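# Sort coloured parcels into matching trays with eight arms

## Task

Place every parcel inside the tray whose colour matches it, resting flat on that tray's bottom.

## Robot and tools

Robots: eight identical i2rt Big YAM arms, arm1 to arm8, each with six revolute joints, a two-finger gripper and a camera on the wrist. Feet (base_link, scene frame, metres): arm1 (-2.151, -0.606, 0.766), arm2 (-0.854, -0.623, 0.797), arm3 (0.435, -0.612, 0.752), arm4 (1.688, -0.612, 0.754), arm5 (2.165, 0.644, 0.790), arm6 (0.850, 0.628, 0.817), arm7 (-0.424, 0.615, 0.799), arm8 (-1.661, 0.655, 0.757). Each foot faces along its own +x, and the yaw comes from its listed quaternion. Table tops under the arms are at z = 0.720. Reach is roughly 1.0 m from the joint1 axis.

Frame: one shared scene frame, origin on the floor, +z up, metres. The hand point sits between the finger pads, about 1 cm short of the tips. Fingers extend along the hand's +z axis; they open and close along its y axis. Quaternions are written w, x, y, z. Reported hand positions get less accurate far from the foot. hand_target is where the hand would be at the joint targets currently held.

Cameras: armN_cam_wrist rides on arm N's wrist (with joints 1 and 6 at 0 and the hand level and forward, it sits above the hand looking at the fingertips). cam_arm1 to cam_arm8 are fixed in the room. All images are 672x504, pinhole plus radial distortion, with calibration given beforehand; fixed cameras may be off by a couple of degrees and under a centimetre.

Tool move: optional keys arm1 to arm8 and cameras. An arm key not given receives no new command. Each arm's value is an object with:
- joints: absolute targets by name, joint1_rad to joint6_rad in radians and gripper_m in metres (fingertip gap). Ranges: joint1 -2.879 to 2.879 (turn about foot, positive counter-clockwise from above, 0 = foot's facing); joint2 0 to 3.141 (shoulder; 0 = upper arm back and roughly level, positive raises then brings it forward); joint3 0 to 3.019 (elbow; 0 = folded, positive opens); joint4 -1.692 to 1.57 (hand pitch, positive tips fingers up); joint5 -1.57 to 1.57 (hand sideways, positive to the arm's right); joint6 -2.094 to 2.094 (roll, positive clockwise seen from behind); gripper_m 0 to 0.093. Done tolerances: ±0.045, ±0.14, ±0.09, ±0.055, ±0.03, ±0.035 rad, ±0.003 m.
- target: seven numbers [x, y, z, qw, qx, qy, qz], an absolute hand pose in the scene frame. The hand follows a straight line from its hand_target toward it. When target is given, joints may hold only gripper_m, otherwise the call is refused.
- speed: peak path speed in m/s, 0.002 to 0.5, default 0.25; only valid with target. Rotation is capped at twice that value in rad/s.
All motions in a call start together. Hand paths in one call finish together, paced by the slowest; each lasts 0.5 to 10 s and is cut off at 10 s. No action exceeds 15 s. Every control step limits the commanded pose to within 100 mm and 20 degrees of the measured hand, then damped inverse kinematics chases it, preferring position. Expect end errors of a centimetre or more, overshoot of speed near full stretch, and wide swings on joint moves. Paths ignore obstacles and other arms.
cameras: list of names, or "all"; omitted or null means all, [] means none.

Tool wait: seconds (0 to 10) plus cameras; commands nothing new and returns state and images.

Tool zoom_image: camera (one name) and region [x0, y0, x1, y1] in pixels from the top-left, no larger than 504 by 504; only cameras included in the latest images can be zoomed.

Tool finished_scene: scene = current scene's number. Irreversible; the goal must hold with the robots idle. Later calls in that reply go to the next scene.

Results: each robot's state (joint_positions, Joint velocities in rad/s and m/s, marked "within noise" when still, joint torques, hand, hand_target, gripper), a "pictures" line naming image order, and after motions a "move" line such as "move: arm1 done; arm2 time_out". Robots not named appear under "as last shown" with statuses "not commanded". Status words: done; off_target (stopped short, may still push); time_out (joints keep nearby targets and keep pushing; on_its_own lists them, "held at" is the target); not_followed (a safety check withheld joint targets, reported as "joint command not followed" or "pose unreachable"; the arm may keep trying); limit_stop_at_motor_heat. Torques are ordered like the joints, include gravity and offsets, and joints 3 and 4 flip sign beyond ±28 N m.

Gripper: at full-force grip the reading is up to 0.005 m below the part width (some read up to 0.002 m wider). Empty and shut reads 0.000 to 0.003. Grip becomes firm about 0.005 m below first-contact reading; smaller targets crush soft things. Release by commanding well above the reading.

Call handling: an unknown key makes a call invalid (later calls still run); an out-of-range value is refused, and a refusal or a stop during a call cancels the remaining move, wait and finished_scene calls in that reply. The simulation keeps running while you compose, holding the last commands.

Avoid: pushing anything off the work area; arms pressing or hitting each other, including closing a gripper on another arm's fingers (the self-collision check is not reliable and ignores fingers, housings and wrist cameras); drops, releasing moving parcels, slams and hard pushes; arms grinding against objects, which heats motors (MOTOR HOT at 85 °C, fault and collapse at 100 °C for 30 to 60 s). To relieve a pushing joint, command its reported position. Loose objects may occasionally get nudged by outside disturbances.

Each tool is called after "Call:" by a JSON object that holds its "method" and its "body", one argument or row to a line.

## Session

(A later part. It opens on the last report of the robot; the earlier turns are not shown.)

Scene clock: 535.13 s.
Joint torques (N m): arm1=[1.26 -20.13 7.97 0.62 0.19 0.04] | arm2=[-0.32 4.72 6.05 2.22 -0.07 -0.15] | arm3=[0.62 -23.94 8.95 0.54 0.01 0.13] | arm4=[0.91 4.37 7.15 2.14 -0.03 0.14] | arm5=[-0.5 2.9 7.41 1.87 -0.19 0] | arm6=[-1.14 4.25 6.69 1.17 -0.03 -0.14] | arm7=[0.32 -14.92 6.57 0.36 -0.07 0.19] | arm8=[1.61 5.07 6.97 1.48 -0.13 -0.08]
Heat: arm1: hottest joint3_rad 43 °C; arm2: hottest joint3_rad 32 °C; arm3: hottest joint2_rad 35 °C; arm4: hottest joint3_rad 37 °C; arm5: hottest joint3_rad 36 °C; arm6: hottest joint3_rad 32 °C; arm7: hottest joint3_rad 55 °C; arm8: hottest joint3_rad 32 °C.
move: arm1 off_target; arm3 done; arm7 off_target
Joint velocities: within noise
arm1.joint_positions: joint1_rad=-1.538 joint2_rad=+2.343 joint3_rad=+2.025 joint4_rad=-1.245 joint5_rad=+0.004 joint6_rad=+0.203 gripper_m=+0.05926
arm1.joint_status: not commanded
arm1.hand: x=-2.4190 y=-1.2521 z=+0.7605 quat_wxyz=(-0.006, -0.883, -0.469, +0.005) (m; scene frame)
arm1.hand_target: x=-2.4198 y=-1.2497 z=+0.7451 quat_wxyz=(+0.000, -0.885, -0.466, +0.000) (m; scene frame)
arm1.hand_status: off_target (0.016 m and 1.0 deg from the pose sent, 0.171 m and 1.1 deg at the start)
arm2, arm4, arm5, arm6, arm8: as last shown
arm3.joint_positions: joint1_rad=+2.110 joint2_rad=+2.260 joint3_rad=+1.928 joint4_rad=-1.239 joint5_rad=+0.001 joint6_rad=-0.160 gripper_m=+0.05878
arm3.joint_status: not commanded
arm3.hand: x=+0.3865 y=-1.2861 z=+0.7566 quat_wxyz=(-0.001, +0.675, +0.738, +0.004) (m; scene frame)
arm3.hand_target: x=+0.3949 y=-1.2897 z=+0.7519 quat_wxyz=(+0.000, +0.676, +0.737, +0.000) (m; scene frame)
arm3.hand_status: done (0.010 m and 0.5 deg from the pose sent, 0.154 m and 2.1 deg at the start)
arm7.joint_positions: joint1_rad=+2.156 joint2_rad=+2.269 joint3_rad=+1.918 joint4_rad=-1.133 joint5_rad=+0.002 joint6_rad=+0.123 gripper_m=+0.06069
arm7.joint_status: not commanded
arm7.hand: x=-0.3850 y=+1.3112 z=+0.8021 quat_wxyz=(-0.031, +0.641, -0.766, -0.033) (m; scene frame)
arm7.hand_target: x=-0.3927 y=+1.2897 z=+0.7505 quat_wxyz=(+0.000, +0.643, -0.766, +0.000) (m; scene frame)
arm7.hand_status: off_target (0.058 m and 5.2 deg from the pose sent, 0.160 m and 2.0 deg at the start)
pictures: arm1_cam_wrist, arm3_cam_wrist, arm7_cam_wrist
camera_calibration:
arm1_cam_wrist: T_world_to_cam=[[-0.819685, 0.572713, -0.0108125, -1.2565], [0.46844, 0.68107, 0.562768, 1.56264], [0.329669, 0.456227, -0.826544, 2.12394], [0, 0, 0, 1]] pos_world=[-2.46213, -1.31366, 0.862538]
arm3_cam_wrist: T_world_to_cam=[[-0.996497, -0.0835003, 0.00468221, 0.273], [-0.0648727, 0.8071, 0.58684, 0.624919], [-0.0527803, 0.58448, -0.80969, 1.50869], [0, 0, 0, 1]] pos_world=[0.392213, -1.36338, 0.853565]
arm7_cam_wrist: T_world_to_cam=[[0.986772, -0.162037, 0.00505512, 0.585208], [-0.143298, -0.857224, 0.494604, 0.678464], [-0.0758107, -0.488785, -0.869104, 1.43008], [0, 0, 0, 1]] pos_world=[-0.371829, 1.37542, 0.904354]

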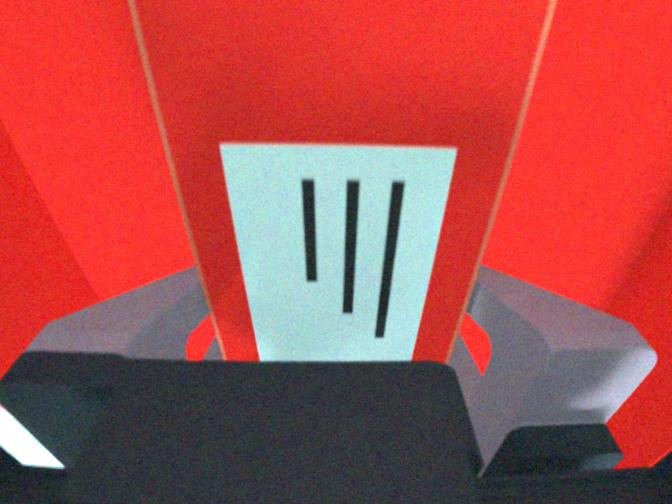

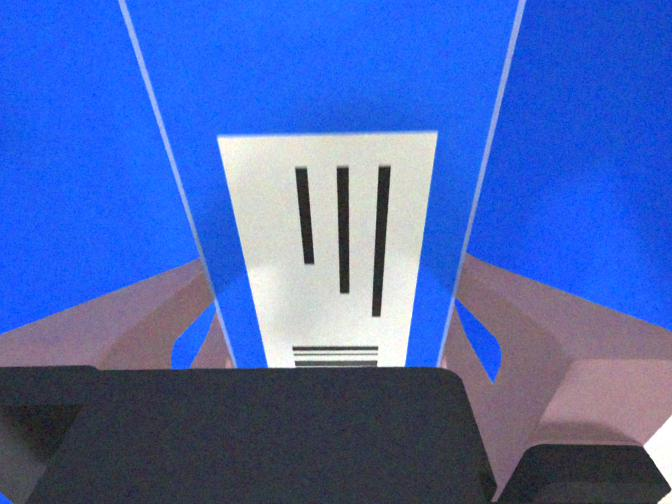

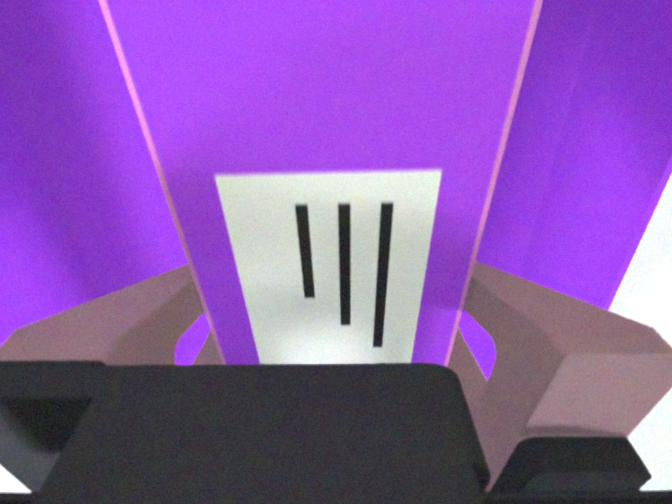

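Call:
{"method": "move", "body": {
  "arm1": {"target":[-2.42,-1.25,0.738,0,0.885,0.466,0],"speed":0.1},
  "arm3": {"target":[0.395,-1.29,0.745,0,0.676,0.737,0],"speed":0.1},
  "arm7": {"target":[-0.393,1.292,0.86,0,-0.643,0.766,0],"speed":0.12},
  "cameras": ["cam_arm7","arm7_cam_wrist"]
}}

Call:
{"method": "zoom_image", "body": {
  "camera": "cam_arm7",
  "region": [350, 0, 600, 190]
}}

Scene clock: 544.83 s.
Joint torques (N m): arm1=[1.44 -19.96 7.58 0.77 0.21 0.05] | arm2=[-0.32 4.72 6.05 2.24 -0.07 -0.15] | arm3=[0.56 -23.06 8.35 0.79 0.01 0.13] | arm4=[0.97 4.37 7.15 2.14 -0.03 0.14] | arm5=[-0.56 3.19 7.31 1.88 -0.19 0.04] | arm6=[-1.14 4.31 6.67 1.14 -0.03 -0.14] | arm7=[0.56 -19.96 14.8 -0.4 -0.13 0.18] | arm8=[1.61 5.19 6.98 1.55 -0.11 -0.1]
Heat: arm1: hottest joint3_rad 42 °C; arm2: hottest joint3_rad 32 °C; arm3: hottest joint3_rad 35 °C; arm4: hottest joint3_rad 37 °C; arm5: hottest joint3_rad 36 °C; arm6: hottest joint3_rad 32 °C; arm7: hottest joint3_rad 52 °C; arm8: hottest joint3_rad 31 °C.
move: arm1 off_target; arm3 off_target; arm7 off_target
Joint velocities: within noise
arm1.joint_positions: joint1_rad=-1.538 joint2_rad=+2.344 joint3_rad=+2.025 joint4_rad=-1.235 joint5_rad=+0.004 joint6_rad=+0.203 gripper_m=+0.05926
arm1.joint_status: not commanded
arm1.hand: x=-2.4199 y=-1.2543 z=+0.7603 quat_wxyz=(-0.009, -0.883, -0.469, +0.009) (m; scene frame)
arm1.hand_target: x=-2.4197 y=-1.2495 z=+0.7384 quat_wxyz=(+0.000, -0.885, -0.466, +0.000) (m; scene frame)
arm1.hand_status: off_target (0.023 m and 1.5 deg from the pose sent, 0.023 m and 1.0 deg at the start)
arm2, arm4, arm6, arm8: as last shown
arm3.joint_positions: joint1_rad=+2.110 joint2_rad=+2.260 joint3_rad=+1.928 joint4_rad=-1.234 joint5_rad=+0.001 joint6_rad=-0.160 gripper_m=+0.05878
arm3.joint_status: not commanded
arm3.hand: x=+0.3864 y=-1.2875 z=+0.7566 quat_wxyz=(+0.001, +0.675, +0.738, +0.002) (m; scene frame)
arm3.hand_target: x=+0.3949 y=-1.2896 z=+0.7450 quat_wxyz=(+0.000, +0.676, +0.737, +0.000) (m; scene frame)
arm3.hand_status: off_target (0.015 m and 0.3 deg from the pose sent, 0.015 m and 0.4 deg at the start)
arm5.joint_positions: joint1_rad=+0.651 joint2_rad=+0.625 joint3_rad=+1.427 joint4_rad=-1.371 joint5_rad=+0.001 joint6_rad=-0.010 gripper_m=+0.09397
arm5.joint_status: not commanded
arm5.hand: x=+1.9522 y=+0.5549 z=+1.3379 quat_wxyz=(+0.088, +0.861, +0.175, -0.469) (m; scene frame)
arm5.hand_target: x=+1.9550 y=+0.5541 z=+1.3504 quat_wxyz=(+0.095, +0.854, +0.173, -0.481) (m; scene frame)
arm5.hand_status: not commanded
arm7.joint_positions: joint1_rad=+2.156 joint2_rad=+2.240 joint3_rad=+1.927 joint4_rad=-1.333 joint5_rad=+0.002 joint6_rad=+0.123 gripper_m=+0.06069
arm7.joint_status: not commanded
arm7.hand: x=-0.3874 y=+1.2685 z=+0.8232 quat_wxyz=(+0.025, +0.641, -0.766, +0.027) (m; scene frame)
arm7.hand_target: x=-0.3932 y=+1.2897 z=+0.8605 quat_wxyz=(+0.000, +0.643, -0.766, -0.001) (m; scene frame)
arm7.hand_status: off_target (0.044 m and 4.2 deg from the pose sent, 0.062 m and 5.2 deg at the start)
pictures: arm7_cam_wrist, cam_arm7
camera_calibration:
arm7_cam_wrist: T_world_to_cam=[[0.986911, -0.159673, 0.0226046, 0.56303], [-0.138216, -0.765292, 0.628668, 0.406055], [-0.0830821, -0.623564, -0.777345, 1.52009], [0, 0, 0, 1]] pos_world=[-0.373245, 1.34853, 0.913634]

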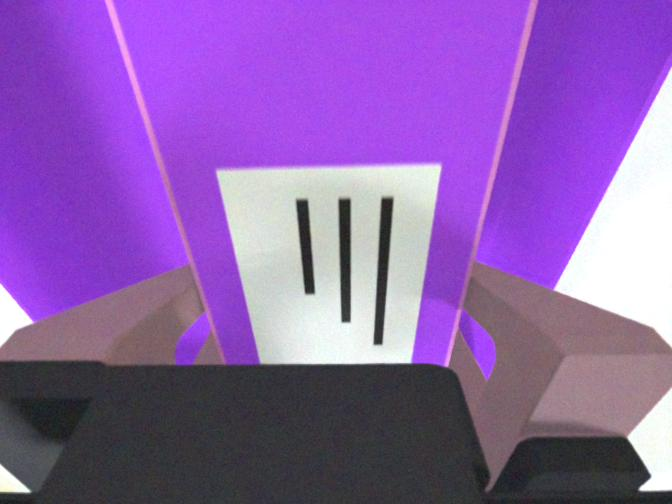

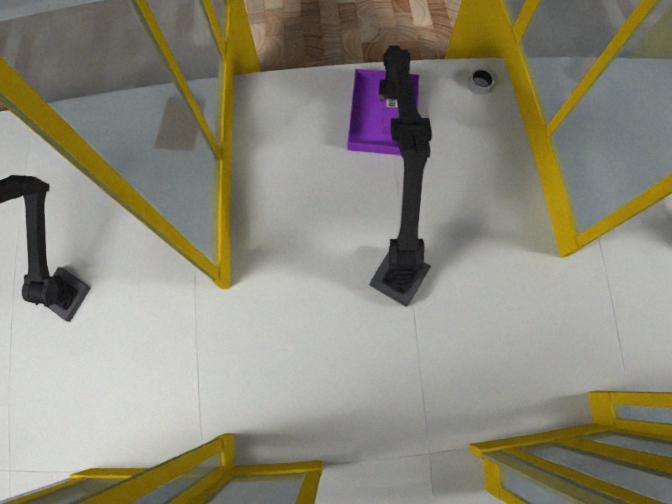

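Scaled by 2.016.

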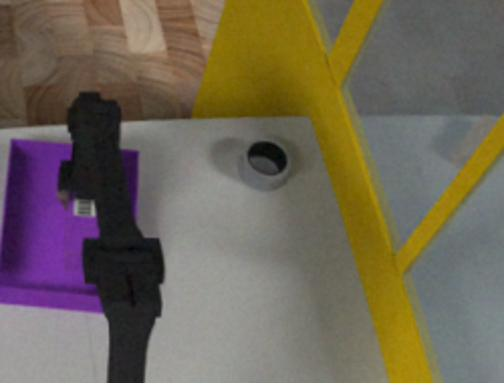

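Call:
{"method": "move", "body": {
  "arm1": {"joints":{"gripper_m":0.09}},
  "arm3": {"joints":{"gripper_m":0.09}},
  "arm7": {"target":[-0.396,1.28,0.88,0,-0.643,0.766,0],"speed":0.15},
  "cameras": ["arm1_cam_wrist","arm3_cam_wrist","arm7_cam_wrist"]
}}

Scene clock: 588.50 s.
Joint torques (N m): arm1=[1.26 -20.07 7.51 0.77 0.18 0.07] | arm2=[-0.32 4.72 6.04 2.24 -0.07 -0.15] | arm3=[0.5 -23.3 8.7 0.62 0.02 0.12] | arm4=[0.97 4.37 7.15 2.15 -0.03 0.14] | arm5=[-0.56 2.37 7.53 1.76 -0.17 0.04] | arm6=[-1.14 4.25 6.69 1.16 -0.03 -0.14] | arm7=[0.5 -19.55 12.78 -0.38 -0.12 0.21] | arm8=[1.79 5.13 6.95 1.51 -0.12 -0.09]
Heat: arm1: hottest joint3_rad 38 °C; arm2: hottest joint3_rad 32 °C; arm3: hottest joint2_rad 34 °C; arm4: hottest joint3_rad 37 °C; arm5: hottest joint3_rad 36 °C; arm6: hottest joint3_rad 32 °C; arm7: hottest joint3_rad 49 °C; arm8: hottest joint3_rad 31 °C.
move: arm1 done; arm3 done; arm7 off_target
Joint velocities: within noise
arm1.joint_positions: joint1_rad=-1.538 joint2_rad=+2.344 joint3_rad=+2.025 joint4_rad=-1.235 joint5_rad=+0.004 joint6_rad=+0.203 gripper_m=+0.08989
arm1.joint_status: all done
arm1.hand: x=-2.4200 y=-1.2543 z=+0.7603 quat_wxyz=(-0.009, -0.883, -0.469, +0.009) (m; scene frame)
arm1.hand_target: x=-2.4197 y=-1.2495 z=+0.7385 quat_wxyz=(+0.000, -0.885, -0.466, +0.000) (m; scene frame)
arm1.hand_status: not commanded
arm2, arm4, arm5, arm6, arm8: as last shown
arm3.joint_positions: joint1_rad=+2.110 joint2_rad=+2.261 joint3_rad=+1.924 joint4_rad=-1.227 joint5_rad=+0.001 joint6_rad=-0.159 gripper_m=+0.08996
arm3.joint_status: all done
arm3.hand: x=+0.3864 y=-1.2874 z=+0.7545 quat_wxyz=(+0.002, +0.675, +0.738, +0.001) (m; scene frame)
arm3.hand_target: x=+0.3949 y=-1.2896 z=+0.7452 quat_wxyz=(+0.000, +0.676, +0.737, +0.000) (m; scene frame)
arm3.hand_status: not commanded
arm7.joint_positions: joint1_rad=+2.161 joint2_rad=+2.187 joint3_rad=+1.927 joint4_rad=-1.353 joint5_rad=+0.002 joint6_rad=+0.125 gripper_m=+0.06069
arm7.joint_status: not commanded
arm7.hand: x=-0.3903 y=+1.2686 z=+0.8576 quat_wxyz=(+0.013, +0.643, -0.766, +0.015) (m; scene frame)
arm7.hand_target: x=-0.3962 y=+1.2792 z=+0.8801 quat_wxyz=(+0.000, +0.643, -0.766, +0.000) (m; scene frame)
arm7.hand_status: off_target (0.026 m and 2.3 deg from the pose sent, 0.059 m and 4.2 deg at the start)
pictures: arm1_cam_wrist, arm3_cam_wrist, arm7_cam_wrist
camera_calibration:
arm1_cam_wrist: T_world_to_cam=[[-0.819707, 0.572647, -0.0125032, -1.25484], [0.470711, 0.685909, 0.554941, 1.58217], [0.326361, 0.449004, -0.831796, 2.11199], [0, 0, 0, 1]] pos_world=[-2.46262, -1.31493, 0.863041]
arm3_cam_wrist: T_world_to_cam=[[-0.996531, -0.0830325, 0.00568468, 0.272746], [-0.0642676, 0.811121, 0.581337, 0.636357], [-0.0528808, 0.578954, -0.813643, 1.50368], [0, 0, 0, 1]] pos_world=[0.392213, -1.36408, 0.85197]
arm7_cam_wrist: T_world_to_cam=[[0.987286, -0.157801, 0.019117, 0.565993], [-0.137364, -0.786469, 0.602161, 0.433988], [-0.0799868, -0.597131, -0.798146, 1.53208], [0, 0, 0, 1]] pos_world=[-0.376637, 1.34548, 0.950672]

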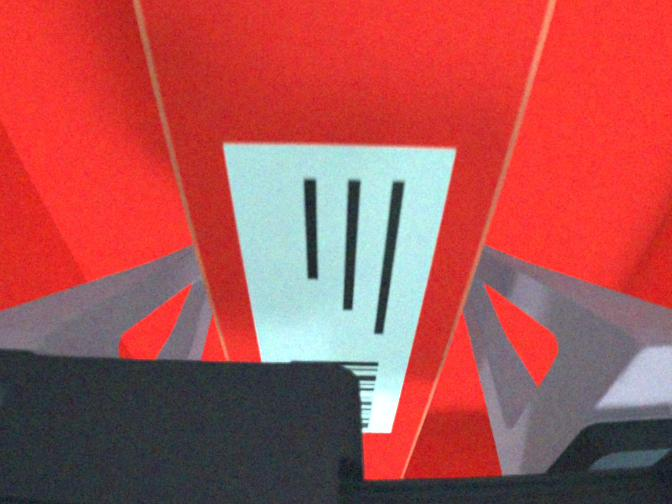

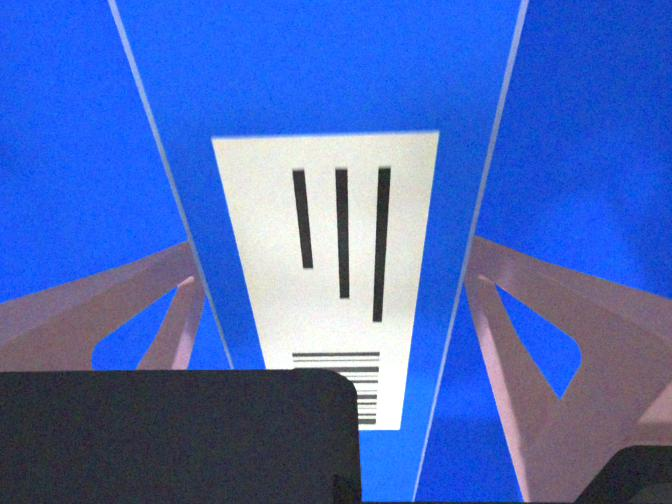

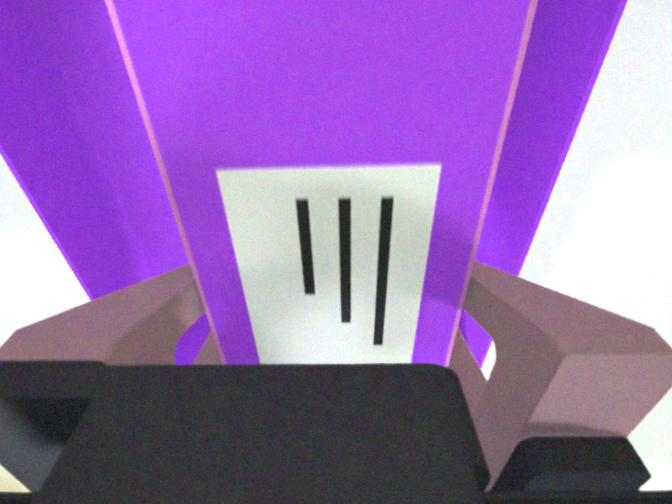

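Call:
{"method": "move", "body": {
  "arm1": {"target":[-2.42,-1.25,0.90,0,0.885,0.466,0],"speed":0.2},
  "arm3": {"target":[0.395,-1.29,0.90,0,0.676,0.737,0],"speed":0.2},
  "arm7": {"target":[-0.400,1.270,0.80,0,-0.643,0.766,0],"speed":0.12},
  "cameras": ["arm7_cam_wrist","cam_arm3","cam_arm1"]
}}

Call:
{"method": "move", "body": {
  "arm1": {"joints":{"joint2_rad":0.5,"joint3_rad":1.43,"joint4_rad":-1.45}},
  "arm3": {"joints":{"joint2_rad":0.5,"joint3_rad":1.43,"joint4_rad":-1.45}},
  "cameras": ["cam_arm3","cam_arm1"]
}}

Scene clock: 609.53 s.
Joint torques (N m): arm1=[1.26 -19.72 12.49 -0.27 0.17 0.06] | arm2=[-0.32 4.66 6.05 2.24 -0.07 -0.15] | arm3=[0.73 -24.53 14.19 -0.36 -0.02 0.13] | arm4=[0.91 4.31 7.15 2.15 -0.03 0.14] | arm5=[-0.03 3.14 7.45 1.8 -0.19 0.06] | arm6=[-1.14 4.19 6.68 1.17 -0.02 -0.14] | arm7=[0.56 -17.26 8.54 0.53 -0.11 0.19] | arm8=[1.67 5.01 6.94 1.52 -0.1 -0.1]
Heat: arm1: hottest joint3_rad 37 °C; arm2: hottest joint3_rad 32 °C; arm3: hottest joint2_rad 37 °C; arm4: hottest joint3_rad 37 °C; arm5: hottest joint3_rad 36 °C; arm6: hottest joint3_rad 32 °C; arm7: hottest joint3_rad 48 °C; arm8: hottest joint3_rad 31 °C.
move: arm1 off_target; arm3 off_target; arm7 off_target
Joint velocities: within noise
arm1.joint_positions: joint1_rad=-1.538 joint2_rad=+2.246 joint3_rad=+2.215 joint4_rad=-1.561 joint5_rad=+0.004 joint6_rad=+0.203 gripper_m=+0.08989
arm1.joint_status: not commanded
arm1.hand: x=-2.4153 y=-1.2405 z=+0.8978 quat_wxyz=(+0.003, -0.883, -0.469, -0.006) (m; scene frame)
arm1.hand_target: x=-2.4197 y=-1.2495 z=+0.9001 quat_wxyz=(+0.000, -0.885, -0.466, +0.001) (m; scene frame)
arm1.hand_status: off_target (0.011 m and 0.9 deg from the pose sent, 0.140 m and 1.5 deg at the start)
arm2, arm4, arm5, arm6, arm8: as last shown
arm3.joint_positions: joint1_rad=+2.110 joint2_rad=+2.183 joint3_rad=+2.106 joint4_rad=-1.540 joint5_rad=+0.001 joint6_rad=-0.159 gripper_m=+0.08996
arm3.joint_status: not commanded
arm3.hand: x=+0.3866 y=-1.2751 z=+0.8739 quat_wxyz=(-0.015, +0.675, +0.737, +0.022) (m; scene frame)
arm3.hand_target: x=+0.3950 y=-1.2884 z=+0.9000 quat_wxyz=(+0.001, +0.676, +0.737, +0.000) (m; scene frame)
arm3.hand_status: off_target (0.031 m and 3.0 deg from the pose sent, 0.146 m and 0.2 deg at the start; pose on its path clipped on 6 of 52 steps)
arm7.joint_positions: joint1_rad=+2.165 joint2_rad=+2.202 joint3_rad=+1.828 joint4_rad=-1.190 joint5_rad=+0.002 joint6_rad=+0.131 gripper_m=+0.06069
arm7.joint_status: not commanded
arm7.hand: x=-0.3932 y=+1.2716 z=+0.8119 quat_wxyz=(-0.004, +0.642, -0.766, -0.003) (m; scene frame)
arm7.hand_target: x=-0.3999 y=+1.2699 z=+0.8002 quat_wxyz=(+0.000, +0.643, -0.766, +0.000) (m; scene frame)
arm7.hand_status: off_target (0.014 m and 0.6 deg from the pose sent, 0.058 m and 2.3 deg at the start)
pictures: arm7_cam_wrist, cam_arm1, cam_arm3
camera_calibration:
arm7_cam_wrist: T_world_to_cam=[[0.987059, -0.15977, 0.0136808, 0.577], [-0.13974, -0.815182, 0.562095, 0.531683], [-0.0786535, -0.556733, -0.826959, 1.46976], [0, 0, 0, 1]] pos_world=[-0.379635, 1.34387, 0.908685]

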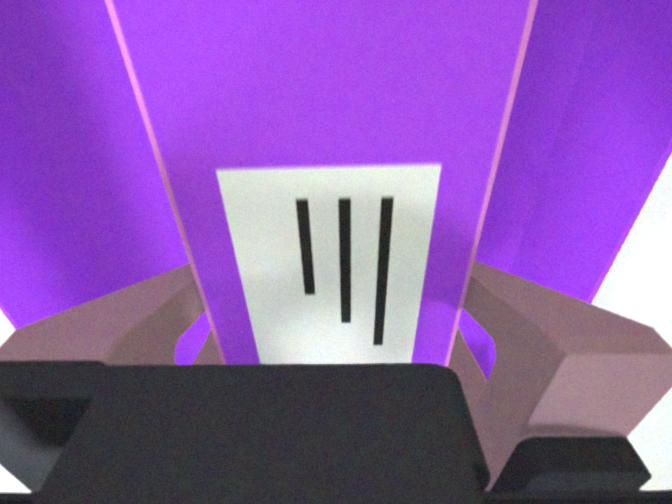

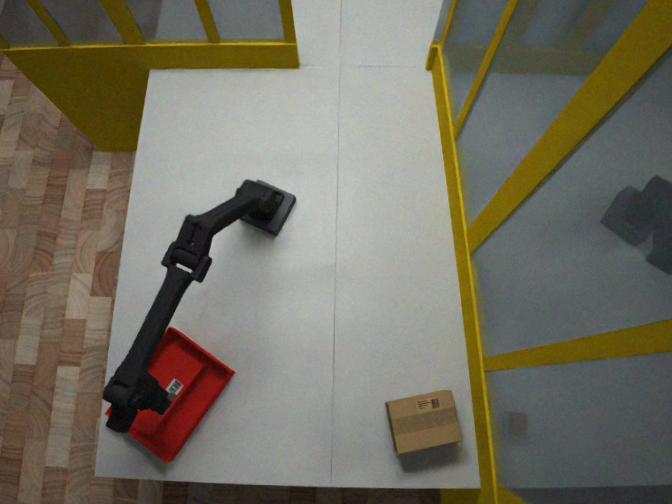

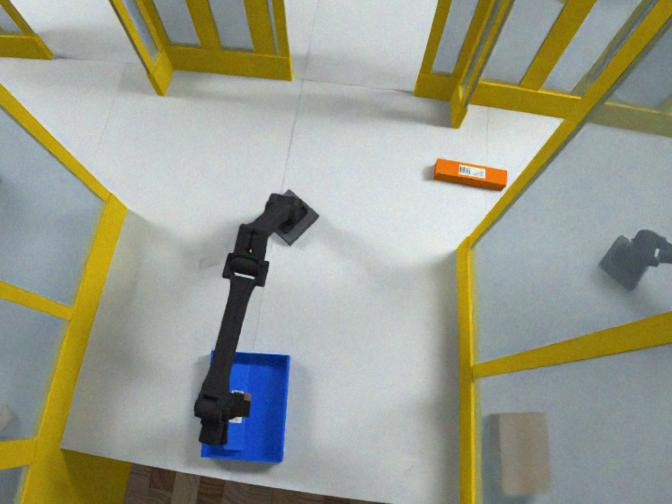

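Scene clock: 611.67 s.
Joint torques (N m): arm1=[0.91 5.89 5.83 2.07 0.19 0.04] | arm2=[-0.32 4.72 6.05 2.22 -0.07 -0.15] | arm3=[0.62 3.02 7.05 1.76 -0.01 0.14] | arm4=[0.91 4.37 7.15 2.15 -0.03 0.14] | arm5=[-0.21 2.9 7.58 1.78 -0.21 0.07] | arm6=[-1.14 4.25 6.69 1.16 -0.02 -0.14] | arm7=[0.38 -17.38 8.53 0.53 -0.11 0.19] | arm8=[1.67 5.07 6.89 1.5 -0.11 -0.08]
Heat: arm1: hottest joint3_rad 37 °C; arm2: hottest joint3_rad 32 °C; arm3: hottest joint2_rad 37 °C; arm4: hottest joint3_rad 37 °C; arm5: hottest joint3_rad 36 °C; arm6: hottest joint3_rad 32 °C; arm7: hottest joint3_rad 48 °C; arm8: hottest joint3_rad 31 °C.
move: arm1 done; arm3 done
Joint velocities: within noise
arm1.joint_positions: joint1_rad=-1.538 joint2_rad=+0.498 joint3_rad=+1.438 joint4_rad=-1.459 joint5_rad=+0.004 joint6_rad=+0.203 gripper_m=+0.08989
arm1.joint_status: all done
arm1.hand: x=-2.2155 y=-0.7483 z=+1.3246 quat_wxyz=(-0.323, -0.763, -0.402, +0.389) (m; scene frame)
arm1.hand_target: x=-2.2172 y=-0.7512 z=+1.3229 quat_wxyz=(-0.323, -0.765, -0.399, +0.388) (m; scene frame)
arm1.hand_status: not commanded
arm2, arm4, arm5, arm6, arm7, arm8: as last shown
arm3.joint_positions: joint1_rad=+2.110 joint2_rad=+0.499 joint3_rad=+1.429 joint4_rad=-1.460 joint5_rad=+0.001 joint6_rad=-0.158 gripper_m=+0.08997
arm3.joint_status: all done
arm3.hand: x=+0.4201 y=-0.7767 z=+1.3038 quat_wxyz=(+0.309, +0.588, +0.640, -0.386) (m; scene frame)
arm3.hand_target: x=+0.4218 y=-0.7784 z=+1.3062 quat_wxyz=(+0.316, +0.588, +0.637, -0.386) (m; scene frame)
arm3.hand_status: not commanded
pictures: cam_arm1, cam_arm3

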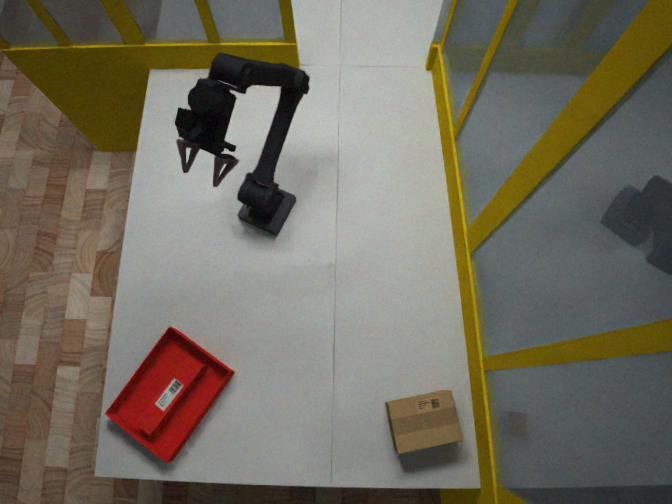

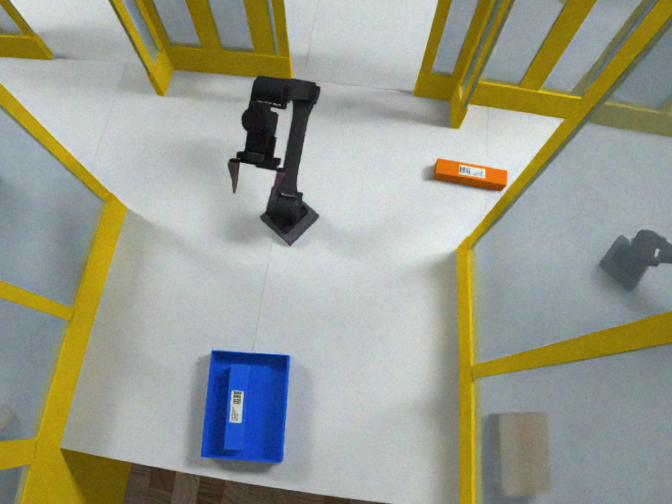

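Call:
{"method": "move", "body": {
  "arm7": {"target":[-0.400,1.272,0.745,0,-0.643,0.766,0],"speed":0.1},
  "arm3": {"joints":{"joint1_rad":-2.16}},
  "cameras": ["arm7_cam_wrist","cam_arm7","cam_arm3"]
}}

Call:
{"method": "zoom_image", "body": {
  "camera": "cam_arm3",
  "region": [180, 330, 320, 480]
}}

Call:
{"method": "zoom_image", "body": {
  "camera": "cam_arm7",
  "region": [320, 40, 460, 170]
}}

Scene clock: 621.57 s.
Joint torques (N m): arm1=[0.73 5.36 5.85 2.03 0.2 0.03] | arm2=[-0.32 4.66 6.05 2.24 -0.06 -0.15] | arm3=[-1.67 3.19 6.94 1.77 0 0.13] | arm4=[0.97 4.37 7.15 2.14 -0.03 0.14] | arm5=[-0.21 2.73 7.31 1.84 -0.18 0.05] | arm6=[-1.14 4.31 6.67 1.16 -0.02 -0.14] | arm7=[0.62 -17.2 8.49 0.5 -0.08 0.19] | arm8=[1.49 4.95 6.91 1.55 -0.11 -0.09]
Heat: arm1: hottest joint3_rad 36 °C; arm2: hottest joint3_rad 32 °C; arm3: hottest joint2_rad 35 °C; arm4: hottest joint3_rad 37 °C; arm5: hottest joint3_rad 36 °C; arm6: hottest joint3_rad 32 °C; arm7: hottest joint3_rad 47 °C; arm8: hottest joint3_rad 31 °C.
move: arm3 done; arm7 off_target
Joint velocities: within noise
arm1, arm2, arm4, arm5, arm6, arm8: as last shown
arm3.joint_positions: joint1_rad=-2.147 joint2_rad=+0.499 joint3_rad=+1.429 joint4_rad=-1.460 joint5_rad=+0.001 joint6_rad=-0.158 gripper_m=+0.09003
arm3.joint_status: all done
arm3.hand: x=+0.5828 y=-0.5548 z=+1.3060 quat_wxyz=(-0.497, +0.231, -0.834, -0.057) (m; scene frame)
arm3.hand_target: x=+0.5852 y=-0.5568 z=+1.3084 quat_wxyz=(-0.502, +0.217, -0.835, -0.057) (m; scene frame)
arm3.hand_status: not commanded
arm7.joint_positions: joint1_rad=+2.166 joint2_rad=+2.272 joint3_rad=+1.798 joint4_rad=-1.090 joint5_rad=+0.001 joint6_rad=+0.131 gripper_m=+0.06069
arm7.joint_status: not commanded
arm7.hand: x=-0.3935 y=+1.2736 z=+0.7568 quat_wxyz=(-0.003, +0.642, -0.766, -0.003) (m; scene frame)
arm7.hand_target: x=-0.3999 y=+1.2718 z=+0.7453 quat_wxyz=(+0.000, +0.643, -0.766, +0.000) (m; scene frame)
arm7.hand_status: off_target (0.014 m and 0.5 deg from the pose sent, 0.067 m and 0.6 deg at the start)
pictures: arm7_cam_wrist, cam_arm3, cam_arm7
camera_calibration:
arm7_cam_wrist: T_world_to_cam=[[0.987069, -0.159741, 0.0133024, 0.578561], [-0.13944, -0.814762, 0.562778, 0.563276], [-0.0790606, -0.557356, -0.826501, 1.42551], [0, 0, 0, 1]] pos_world=[-0.379836, 1.34587, 0.853486]

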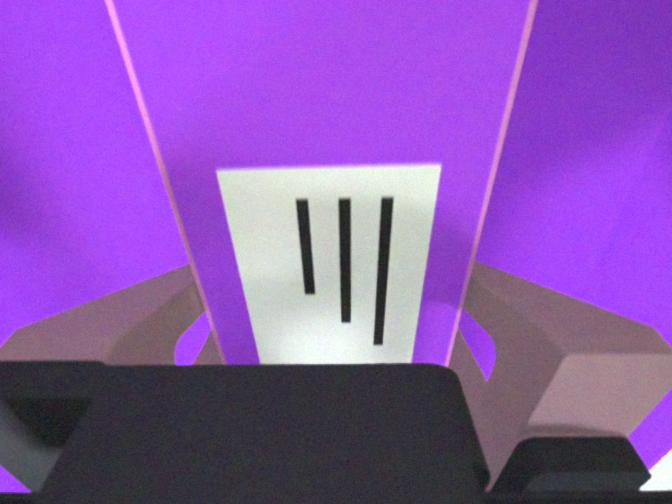

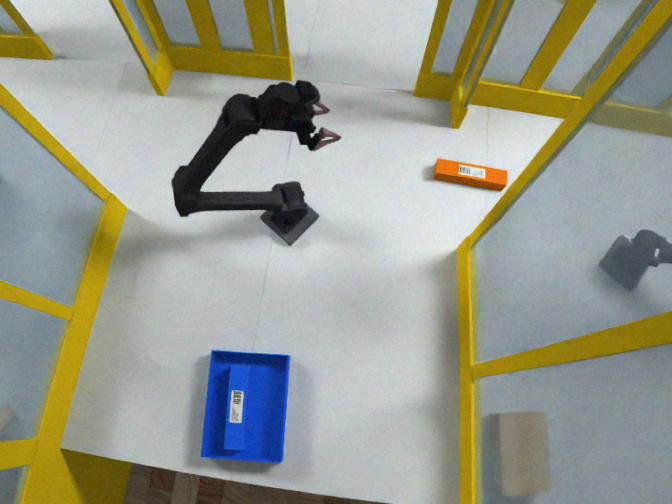

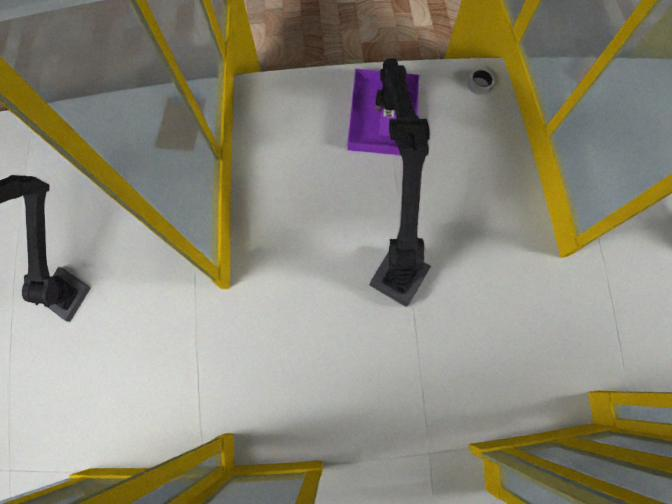

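Scaled by 3.360.

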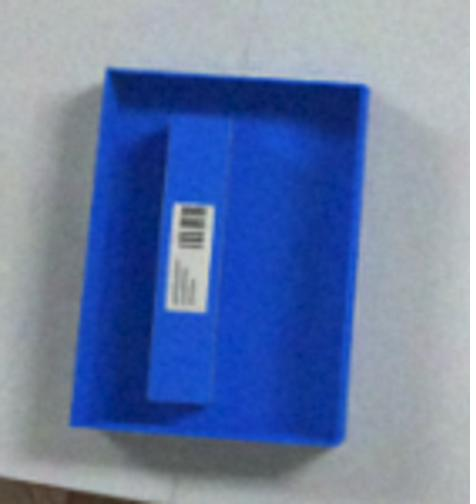

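Scaled by 3.600.

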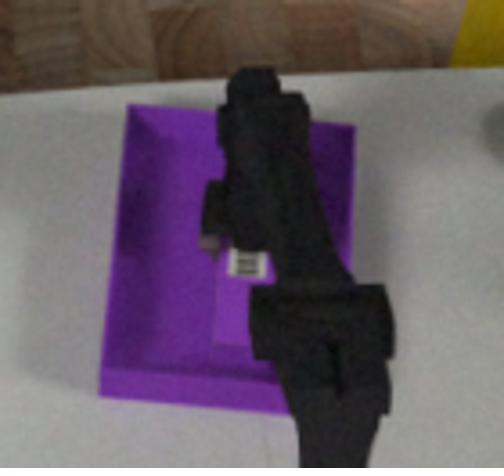

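Call:
{"method": "move", "body": {
  "arm7": {"joints":{"gripper_m":0.09}},
  "arm3": {"target":[1.065,-0.362,0.9,0,0,1,0],"speed":0.4},
  "cameras": ["arm7_cam_wrist","arm3_cam_wrist"]
}}

Call:
{"method": "move", "body": {
  "arm7": {"target":[-0.400,1.272,0.90,0,-0.643,0.766,0],"speed":0.2},
  "arm3": {"target":[1.065,-0.362,0.765,0,0,1,0],"speed":0.2},
  "cameras": ["arm3_cam_wrist"]
}}

Scene clock: 632.33 s.
Joint torques (N m): arm1=[1.44 5.66 5.94 2.04 0.16 0.06] | arm2=[-0.32 4.72 6.05 2.22 -0.07 -0.15] | arm3=[-1.67 -23.06 14.26 -0.31 -0.24 0.16] | arm4=[0.91 4.37 7.15 2.15 -0.03 0.14] | arm5=[-0.32 3.31 7.45 1.81 -0.22 0.02] | arm6=[-1.14 4.25 6.69 1.17 -0.02 -0.14] | arm7=[0.44 -17.38 8.5 0.53 -0.09 0.19] | arm8=[1.61 5.01 6.87 1.52 -0.12 -0.09]
Heat: arm1: hottest joint3_rad 34 °C; arm2: hottest joint3_rad 32 °C; arm3: hottest joint2_rad 34 °C; arm4: hottest joint3_rad 37 °C; arm5: hottest joint3_rad 36 °C; arm6: hottest joint3_rad 32 °C; arm7: hottest joint3_rad 46 °C; arm8: hottest joint3_rad 31 °C.
move: arm3 off_target; arm7 done
Joint velocities: within noise
arm1, arm2, arm4, arm5, arm6, arm8: as last shown
arm3.joint_positions: joint1_rad=-2.137 joint2_rad=+2.180 joint3_rad=+2.105 joint4_rad=-1.539 joint5_rad=+0.007 joint6_rad=+0.363 gripper_m=+0.09003
arm3.joint_status: not commanded
arm3.hand: x=+1.0490 y=-0.3591 z=+0.8848 quat_wxyz=(+0.016, +0.015, -1.000, +0.008) (m; scene frame)
arm3.hand_target: x=+1.0640 y=-0.3624 z=+0.9000 quat_wxyz=(-0.001, +0.000, -1.000, +0.000) (m; scene frame)
arm3.hand_status: off_target (0.022 m and 2.7 deg from the pose sent, 0.659 m and 66.9 deg at the start)
arm7.joint_positions: joint1_rad=+2.166 joint2_rad=+2.272 joint3_rad=+1.798 joint4_rad=-1.090 joint5_rad=+0.001 joint6_rad=+0.131 gripper_m=+0.08994
arm7.joint_status: all done
arm7.hand: x=-0.3935 y=+1.2736 z=+0.7568 quat_wxyz=(-0.003, +0.642, -0.766, -0.003) (m; scene frame)
arm7.hand_target: x=-0.3999 y=+1.2718 z=+0.7453 quat_wxyz=(+0.000, +0.643, -0.766, +0.000) (m; scene frame)
arm7.hand_status: not commanded
pictures: arm3_cam_wrist, arm7_cam_wrist
camera_calibration:
arm3_cam_wrist: T_world_to_cam=[[0.0262148, -0.999325, 0.0257274, -0.410295], [-0.794572, -0.00521274, 0.607147, 0.300327], [-0.606604, -0.0363585, -0.794173, 1.44999], [0, 0, 0, 1]] pos_world=[1.12896, -0.355733, 0.979754]
arm7_cam_wrist: T_world_to_cam=[[0.987069, -0.159741, 0.0133024, 0.578561], [-0.13944, -0.814762, 0.562778, 0.563276], [-0.0790606, -0.557356, -0.826501, 1.42551], [0, 0, 0, 1]] pos_world=[-0.379836, 1.34587, 0.853486]

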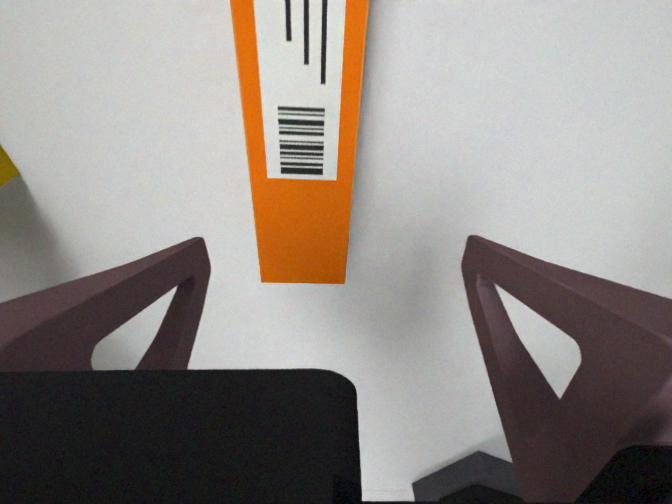

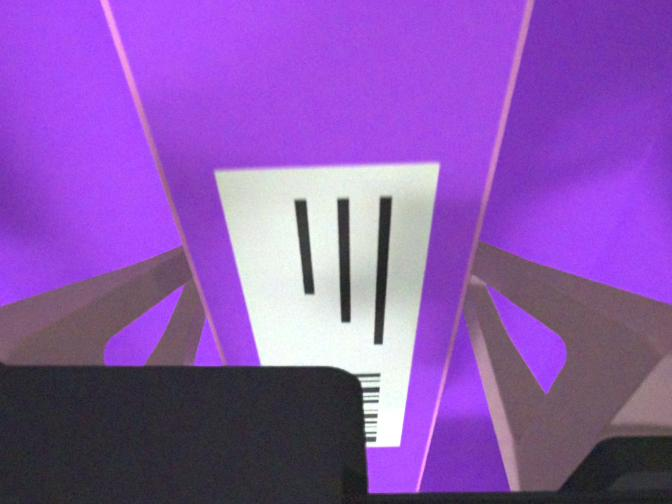

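Scene clock: 633.93 s.
Joint torques (N m): arm1=[1.44 5.36 5.91 1.99 0.2 0.03] | arm2=[-0.32 4.72 6.05 2.24 -0.07 -0.15] | arm3=[-1.67 -24 9.29 0.61 -0.23 0.13] | arm4=[0.91 4.37 7.15 2.15 -0.03 0.14] | arm5=[-0.09 3.08 7.49 1.78 -0.17 0.04] | arm6=[-1.14 4.31 6.69 1.17 -0.02 -0.14] | arm7=[0.5 -17.79 14.54 -0.39 -0.1 0.2] | arm8=[1.55 5.19 6.94 1.47 -0.13 -0.1]
Heat: arm1: hottest joint3_rad 34 °C; arm2: hottest joint3_rad 32 °C; arm3: hottest joint2_rad 34 °C; arm4: hottest joint3_rad 37 °C; arm5: hottest joint3_rad 36 °C; arm6: hottest joint3_rad 32 °C; arm7: hottest joint3_rad 46 °C; arm8: hottest joint3_rad 31 °C.
move: arm3 off_target; arm7 off_target
Joint velocities: within noise
arm1, arm5: as last shown
arm2.joint_positions: joint1_rad=-1.447 joint2_rad=+0.498 joint3_rad=+1.433 joint4_rad=-1.457 joint5_rad=+0.002 joint6_rad=-0.530 gripper_m=+0.08993
arm2.joint_status: not commanded
arm2.hand: x=-0.7707 y=-0.4852 z=+1.3533 quat_wxyz=(-0.485, +0.609, -0.614, -0.124) (m; scene frame)
arm2.hand_target: x=-0.7687 y=-0.4836 z=+1.3532 quat_wxyz=(-0.487, +0.611, -0.612, -0.120) (m; scene frame)
arm2.hand_status: not commanded
arm3.joint_positions: joint1_rad=-2.138 joint2_rad=+2.269 joint3_rad=+1.936 joint4_rad=-1.265 joint5_rad=+0.007 joint6_rad=+0.363 gripper_m=+0.09003
arm3.joint_status: not commanded
arm3.hand: x=+1.0562 y=-0.3563 z=+0.7627 quat_wxyz=(+0.009, +0.015, -1.000, +0.006) (m; scene frame)
arm3.hand_target: x=+1.0649 y=-0.3622 z=+0.7651 quat_wxyz=(+0.000, +0.000, -1.000, +0.000) (m; scene frame)
arm3.hand_status: off_target (0.011 m and 2.1 deg from the pose sent, 0.121 m and 2.7 deg at the start)
arm4.joint_positions: joint1_rad=+1.818 joint2_rad=+0.504 joint3_rad=+1.437 joint4_rad=-1.459 joint5_rad=+0.011 joint6_rad=-0.368 gripper_m=+0.08990
arm4.joint_status: not commanded
arm4.hand: x=+1.5433 y=-0.5446 z=+1.3109 quat_wxyz=(-0.181, +0.865, -0.008, -0.468) (m; scene frame)
arm4.hand_target: x=+1.5420 y=-0.5458 z=+1.3105 quat_wxyz=(-0.178, +0.863, -0.007, -0.473) (m; scene frame)
arm4.hand_status: not commanded
arm6.joint_positions: joint1_rad=-1.351 joint2_rad=+0.503 joint3_rad=+1.429 joint4_rad=-1.442 joint5_rad=+0.001 joint6_rad=-0.396 gripper_m=+0.08988
arm6.joint_status: not commanded
arm6.hand: x=+0.7856 y=+0.4754 z=+1.3735 quat_wxyz=(-0.190, -0.612, -0.610, +0.466) (m; scene frame)
arm6.hand_target: x=+0.7855 y=+0.4778 z=+1.3727 quat_wxyz=(-0.186, -0.612, -0.612, +0.466) (m; scene frame)
arm6.hand_status: not commanded
arm7.joint_positions: joint1_rad=+2.166 joint2_rad=+2.132 joint3_rad=+1.895 joint4_rad=-1.380 joint5_rad=+0.001 joint6_rad=+0.131 gripper_m=+0.08994
arm7.joint_status: not commanded
arm7.hand: x=-0.3942 y=+1.2548 z=+0.8807 quat_wxyz=(+0.014, +0.642, -0.766, +0.016) (m; scene frame)
arm7.hand_target: x=-0.4001 y=+1.2707 z=+0.9003 quat_wxyz=(+0.000, +0.643, -0.766, +0.000) (m; scene frame)
arm7.hand_status: off_target (0.027 m and 2.5 deg from the pose sent, 0.144 m and 0.5 deg at the start)
arm8.joint_positions: joint1_rad=+0.412 joint2_rad=+0.502 joint3_rad=+1.434 joint4_rad=-1.456 joint5_rad=+0.001 joint6_rad=-0.189 gripper_m=+0.08992
arm8.joint_status: not commanded
arm8.hand: x=-1.6932 y=+0.4958 z=+1.3136 quat_wxyz=(-0.280, -0.614, -0.610, +0.415) (m; scene frame)
arm8.hand_target: x=-1.6936 y=+0.4952 z=+1.3133 quat_wxyz=(-0.279, -0.612, -0.611, +0.418) (m; scene frame)
arm8.hand_status: not commanded
pictures: arm3_cam_wrist
camera_calibration:
arm3_cam_wrist: T_world_to_cam=[[0.0251104, -0.999476, 0.0204059, -0.399265], [-0.802815, -0.00799771, 0.596175, 0.396203], [-0.5957, -0.0313524, -0.802595, 1.35413], [0, 0, 0, 1]] pos_world=[1.13476, -0.353432, 0.858762]

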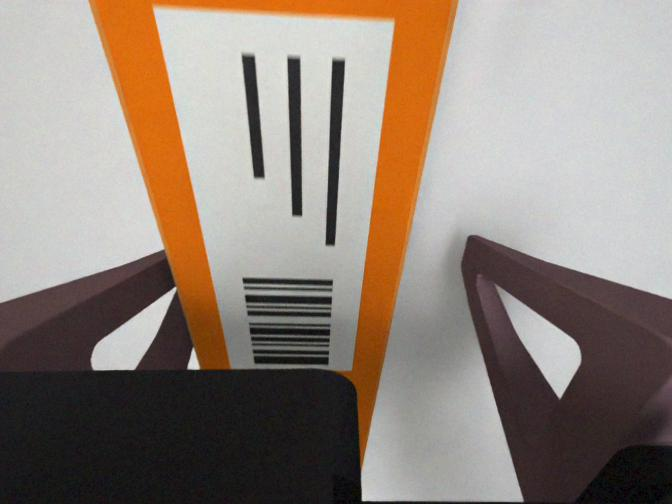

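Call:
{"method": "move", "body": {
  "arm3": {"target":[1.080,-0.349,0.763,0,0,1,0],"speed":0.15},
  "arm7": {"joints":{"joint2_rad":0.5,"joint3_rad":1.43,"joint4_rad":-1.45}},
  "cameras": ["arm3_cam_wrist","cam_arm7"]
}}

Call:
{"method": "zoom_image", "body": {
  "camera": "cam_arm7",
  "region": [320, 40, 460, 170]
}}

Scene clock: 651.10 s.
Joint torques (N m): arm1=[1.2 5.42 6.04 2.1 0.19 0.06] | arm2=[-0.32 4.72 6.04 2.22 -0.07 -0.15] | arm3=[-0.91 -23.88 13.48 -0.31 -0.23 0.13] | arm4=[0.97 4.37 7.15 2.15 -0.03 0.14] | arm5=[-0.09 2.67 7.35 1.81 -0.19 0.04] | arm6=[-1.08 4.25 6.67 1.16 -0.03 -0.14] | arm7=[0.5 2.49 6.67 0.92 -0.12 0.17] | arm8=[1.55 4.95 6.97 1.47 -0.12 -0.09]
Heat: arm1: hottest joint3_rad 33 °C; arm2: hottest joint3_rad 32 °C; arm3: hottest joint2_rad 34 °C; arm4: hottest joint3_rad 37 °C; arm5: hottest joint3_rad 36 °C; arm6: hottest joint3_rad 32 °C; arm7: hottest joint3_rad 50 °C; arm8: hottest joint3_rad 31 °C.
move: arm3 off_target; arm7 done
Joint velocities: within noise
arm1, arm2, arm4, arm5, arm6, arm8: as last shown
arm3.joint_positions: joint1_rad=-2.138 joint2_rad=+2.313 joint3_rad=+1.983 joint4_rad=-1.280 joint5_rad=+0.007 joint6_rad=+0.372 gripper_m=+0.09003
arm3.joint_status: not commanded
arm3.hand: x=+1.0639 y=-0.3530 z=+0.7511 quat_wxyz=(+0.014, +0.011, -1.000, +0.008) (m; scene frame)
arm3.hand_target: x=+1.0793 y=-0.3495 z=+0.7633 quat_wxyz=(-0.001, +0.000, -1.000, +0.000) (m; scene frame)
arm3.hand_status: off_target (0.020 m and 2.2 deg from the pose sent, 0.025 m and 2.1 deg at the start)
arm7.joint_positions: joint1_rad=+2.166 joint2_rad=+0.502 joint3_rad=+1.440 joint4_rad=-1.438 joint5_rad=+0.001 joint6_rad=+0.131 gripper_m=+0.08995
arm7.joint_status: all done
arm7.hand: x=-0.4154 y=+0.7773 z=+1.3622 quat_wxyz=(-0.346, +0.551, -0.659, -0.377) (m; scene frame)
arm7.hand_target: x=-0.4172 y=+0.7771 z=+1.3553 quat_wxyz=(-0.336, +0.556, -0.662, -0.374) (m; scene frame)
arm7.hand_status: not commanded
pictures: arm3_cam_wrist, cam_arm7
camera_calibration:
arm3_cam_wrist: T_world_to_cam=[[0.0166642, -0.999561, 0.0244843, -0.390165], [-0.796974, 0.00150854, 0.604012, 0.400562], [-0.603784, -0.0295787, -0.796599, 1.35432], [0, 0, 0, 1]] pos_world=[1.14345, -0.350539, 0.846456]

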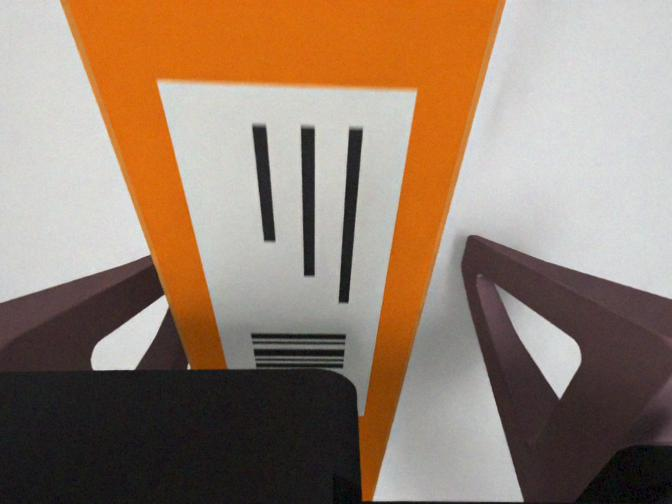

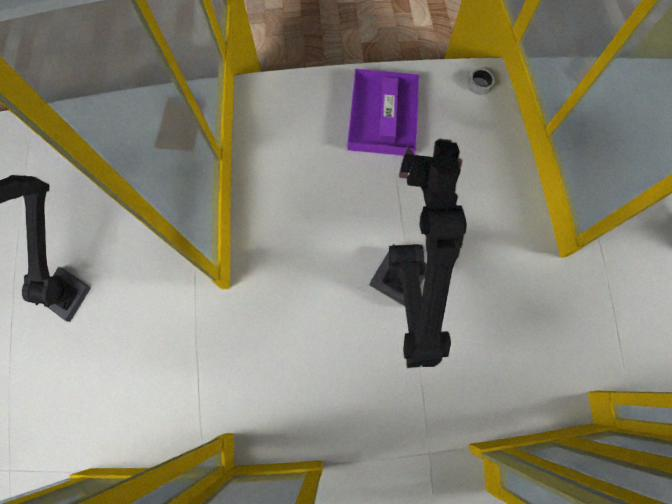

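Scaled by 3.600.

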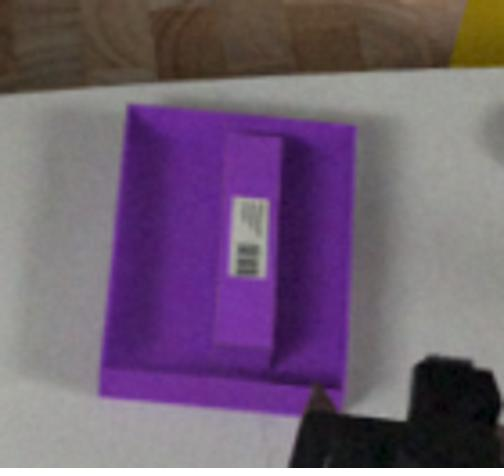

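Call:
{"method": "move", "body": {
  "arm3": {"joints":{"gripper_m":0.05}},
  "cameras": ["arm3_cam_wrist"]
}}

Call:
{"method": "move", "body": {
  "arm3": {"target":[1.07,-0.36,0.87,0,0,1,0],"speed":0.2},
  "cameras": ["arm3_cam_wrist"]
}}

Scene clock: 658.13 s.
Joint torques (N m): arm1=[1.49 5.25 5.85 1.99 0.2 0.03] | arm2=[-0.32 4.66 6.05 2.24 -0.07 -0.15] | arm3=[-0.85 -24 13.46 -0.31 -0.19 0.13] | arm4=[0.97 4.37 7.15 2.14 -0.04 0.13] | arm5=[-0.26 2.96 7.43 1.87 -0.15 0.06] | arm6=[-1.2 4.25 6.68 1.17 -0.02 -0.14] | arm7=[0.56 2.55 6.67 0.91 -0.12 0.17] | arm8=[1.49 5.3 6.98 1.48 -0.13 -0.09]
Heat: arm1: hottest joint3_rad 33 °C; arm2: hottest joint3_rad 32 °C; arm3: hottest joint2_rad 35 °C; arm4: hottest joint3_rad 37 °C; arm5: hottest joint3_rad 37 °C; arm6: hottest joint3_rad 32 °C; arm7: hottest joint3_rad 48 °C; arm8: hottest joint3_rad 31 °C.
move: arm3 off_target
Joint velocities: within noise
arm1, arm2, arm4, arm6, arm7, arm8: as last shown
arm3.joint_positions: joint1_rad=-2.138 joint2_rad=+2.313 joint3_rad=+1.983 joint4_rad=-1.280 joint5_rad=+0.006 joint6_rad=+0.372 gripper_m=+0.05875
arm3.joint_status: gripper_m off_target (ended at +0.05878, target +0.05000)
arm3.hand: x=+1.0638 y=-0.3529 z=+0.7511 quat_wxyz=(+0.014, +0.010, -1.000, +0.007) (m; scene frame)
arm3.hand_target: x=+1.0793 y=-0.3495 z=+0.7633 quat_wxyz=(-0.001, +0.000, -1.000, +0.000) (m; scene frame)
arm3.hand_status: not commanded
arm5.joint_positions: joint1_rad=+0.651 joint2_rad=+0.625 joint3_rad=+1.427 joint4_rad=-1.371 joint5_rad=+0.001 joint6_rad=-0.010 gripper_m=+0.09397
arm5.joint_status: not commanded
arm5.hand: x=+1.9522 y=+0.5549 z=+1.3379 quat_wxyz=(+0.088, +0.861, +0.175, -0.469) (m; scene frame)
arm5.hand_target: x=+1.9550 y=+0.5541 z=+1.3504 quat_wxyz=(+0.095, +0.854, +0.173, -0.481) (m; scene frame)
arm5.hand_status: not commanded
pictures: arm3_cam_wrist
camera_calibration:
arm3_cam_wrist: T_world_to_cam=[[0.0162649, -0.999585, 0.0237827, -0.38902], [-0.796839, 0.0014093, 0.60419, 0.400282], [-0.603973, -0.0287781, -0.796485, 1.35464], [0, 0, 0, 1]] pos_world=[1.14345, -0.350439, 0.846356]

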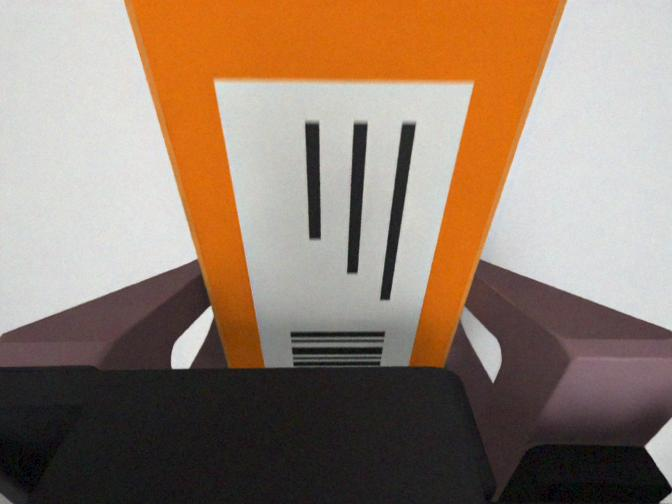

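Scene clock: 659.63 s.
Joint torques (N m): arm1=[1.55 5.36 5.87 2.06 0.19 0.04] | arm2=[-0.32 4.66 6.05 2.22 -0.07 -0.15] | arm3=[-1.55 -26.46 13.9 -0.38 -0.18 0.04] | arm4=[0.91 4.37 7.15 2.15 -0.03 0.14] | arm5=[-0.67 2.67 7.41 1.85 -0.16 0.04] | arm6=[-1.14 4.25 6.67 1.17 -0.02 -0.14] | arm7=[0.5 2.55 6.69 0.92 -0.11 0.18] | arm8=[1.61 5.01 6.93 1.51 -0.12 -0.08]
Heat: arm1: hottest joint3_rad 33 °C; arm2: hottest joint3_rad 32 °C; arm3: hottest joint2_rad 35 °C; arm4: hottest joint3_rad 37 °C; arm5: hottest joint3_rad 37 °C; arm6: hottest joint3_rad 32 °C; arm7: hottest joint3_rad 48 °C; arm8: hottest joint3_rad 31 °C.
move: arm3 off_target
Joint velocities: within noise
arm1, arm2, arm4, arm5, arm6, arm7, arm8: as last shown
arm3.joint_positions: joint1_rad=-2.138 joint2_rad=+2.233 joint3_rad=+2.068 joint4_rad=-1.477 joint5_rad=+0.006 joint6_rad=+0.372 gripper_m=+0.05875
arm3.joint_status: not commanded
arm3.hand: x=+1.0520 y=-0.3581 z=+0.8360 quat_wxyz=(+0.029, +0.010, -0.999, +0.013) (m; scene frame)
arm3.hand_target: x=+1.0684 y=-0.3608 z=+0.8701 quat_wxyz=(-0.001, +0.000, -1.000, +0.000) (m; scene frame)
arm3.hand_status: off_target (0.039 m and 3.9 deg from the pose sent, 0.119 m and 2.1 deg at the start; pose on its path clipped on 2 of 45 steps)
pictures: arm3_cam_wrist
camera_calibration:
arm3_cam_wrist: T_world_to_cam=[[0.017239, -0.999205, 0.0359484, -0.407201], [-0.777932, 0.00918225, 0.628281, 0.302329], [-0.628112, -0.0387963, -0.777155, 1.4205], [0, 0, 0, 1]] pos_world=[1.13444, -0.354543, 0.928639]

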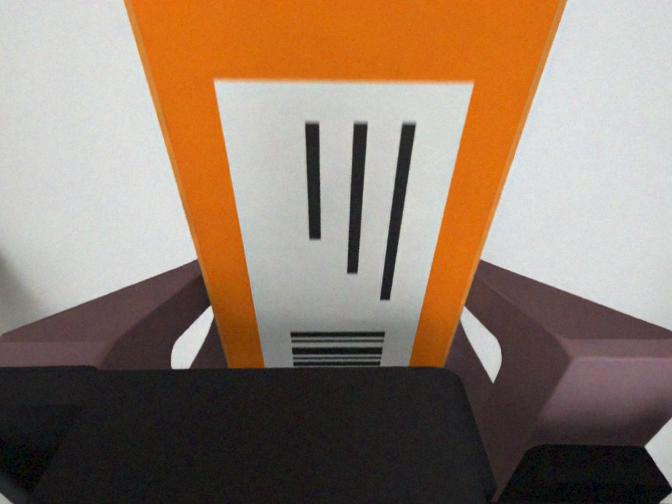

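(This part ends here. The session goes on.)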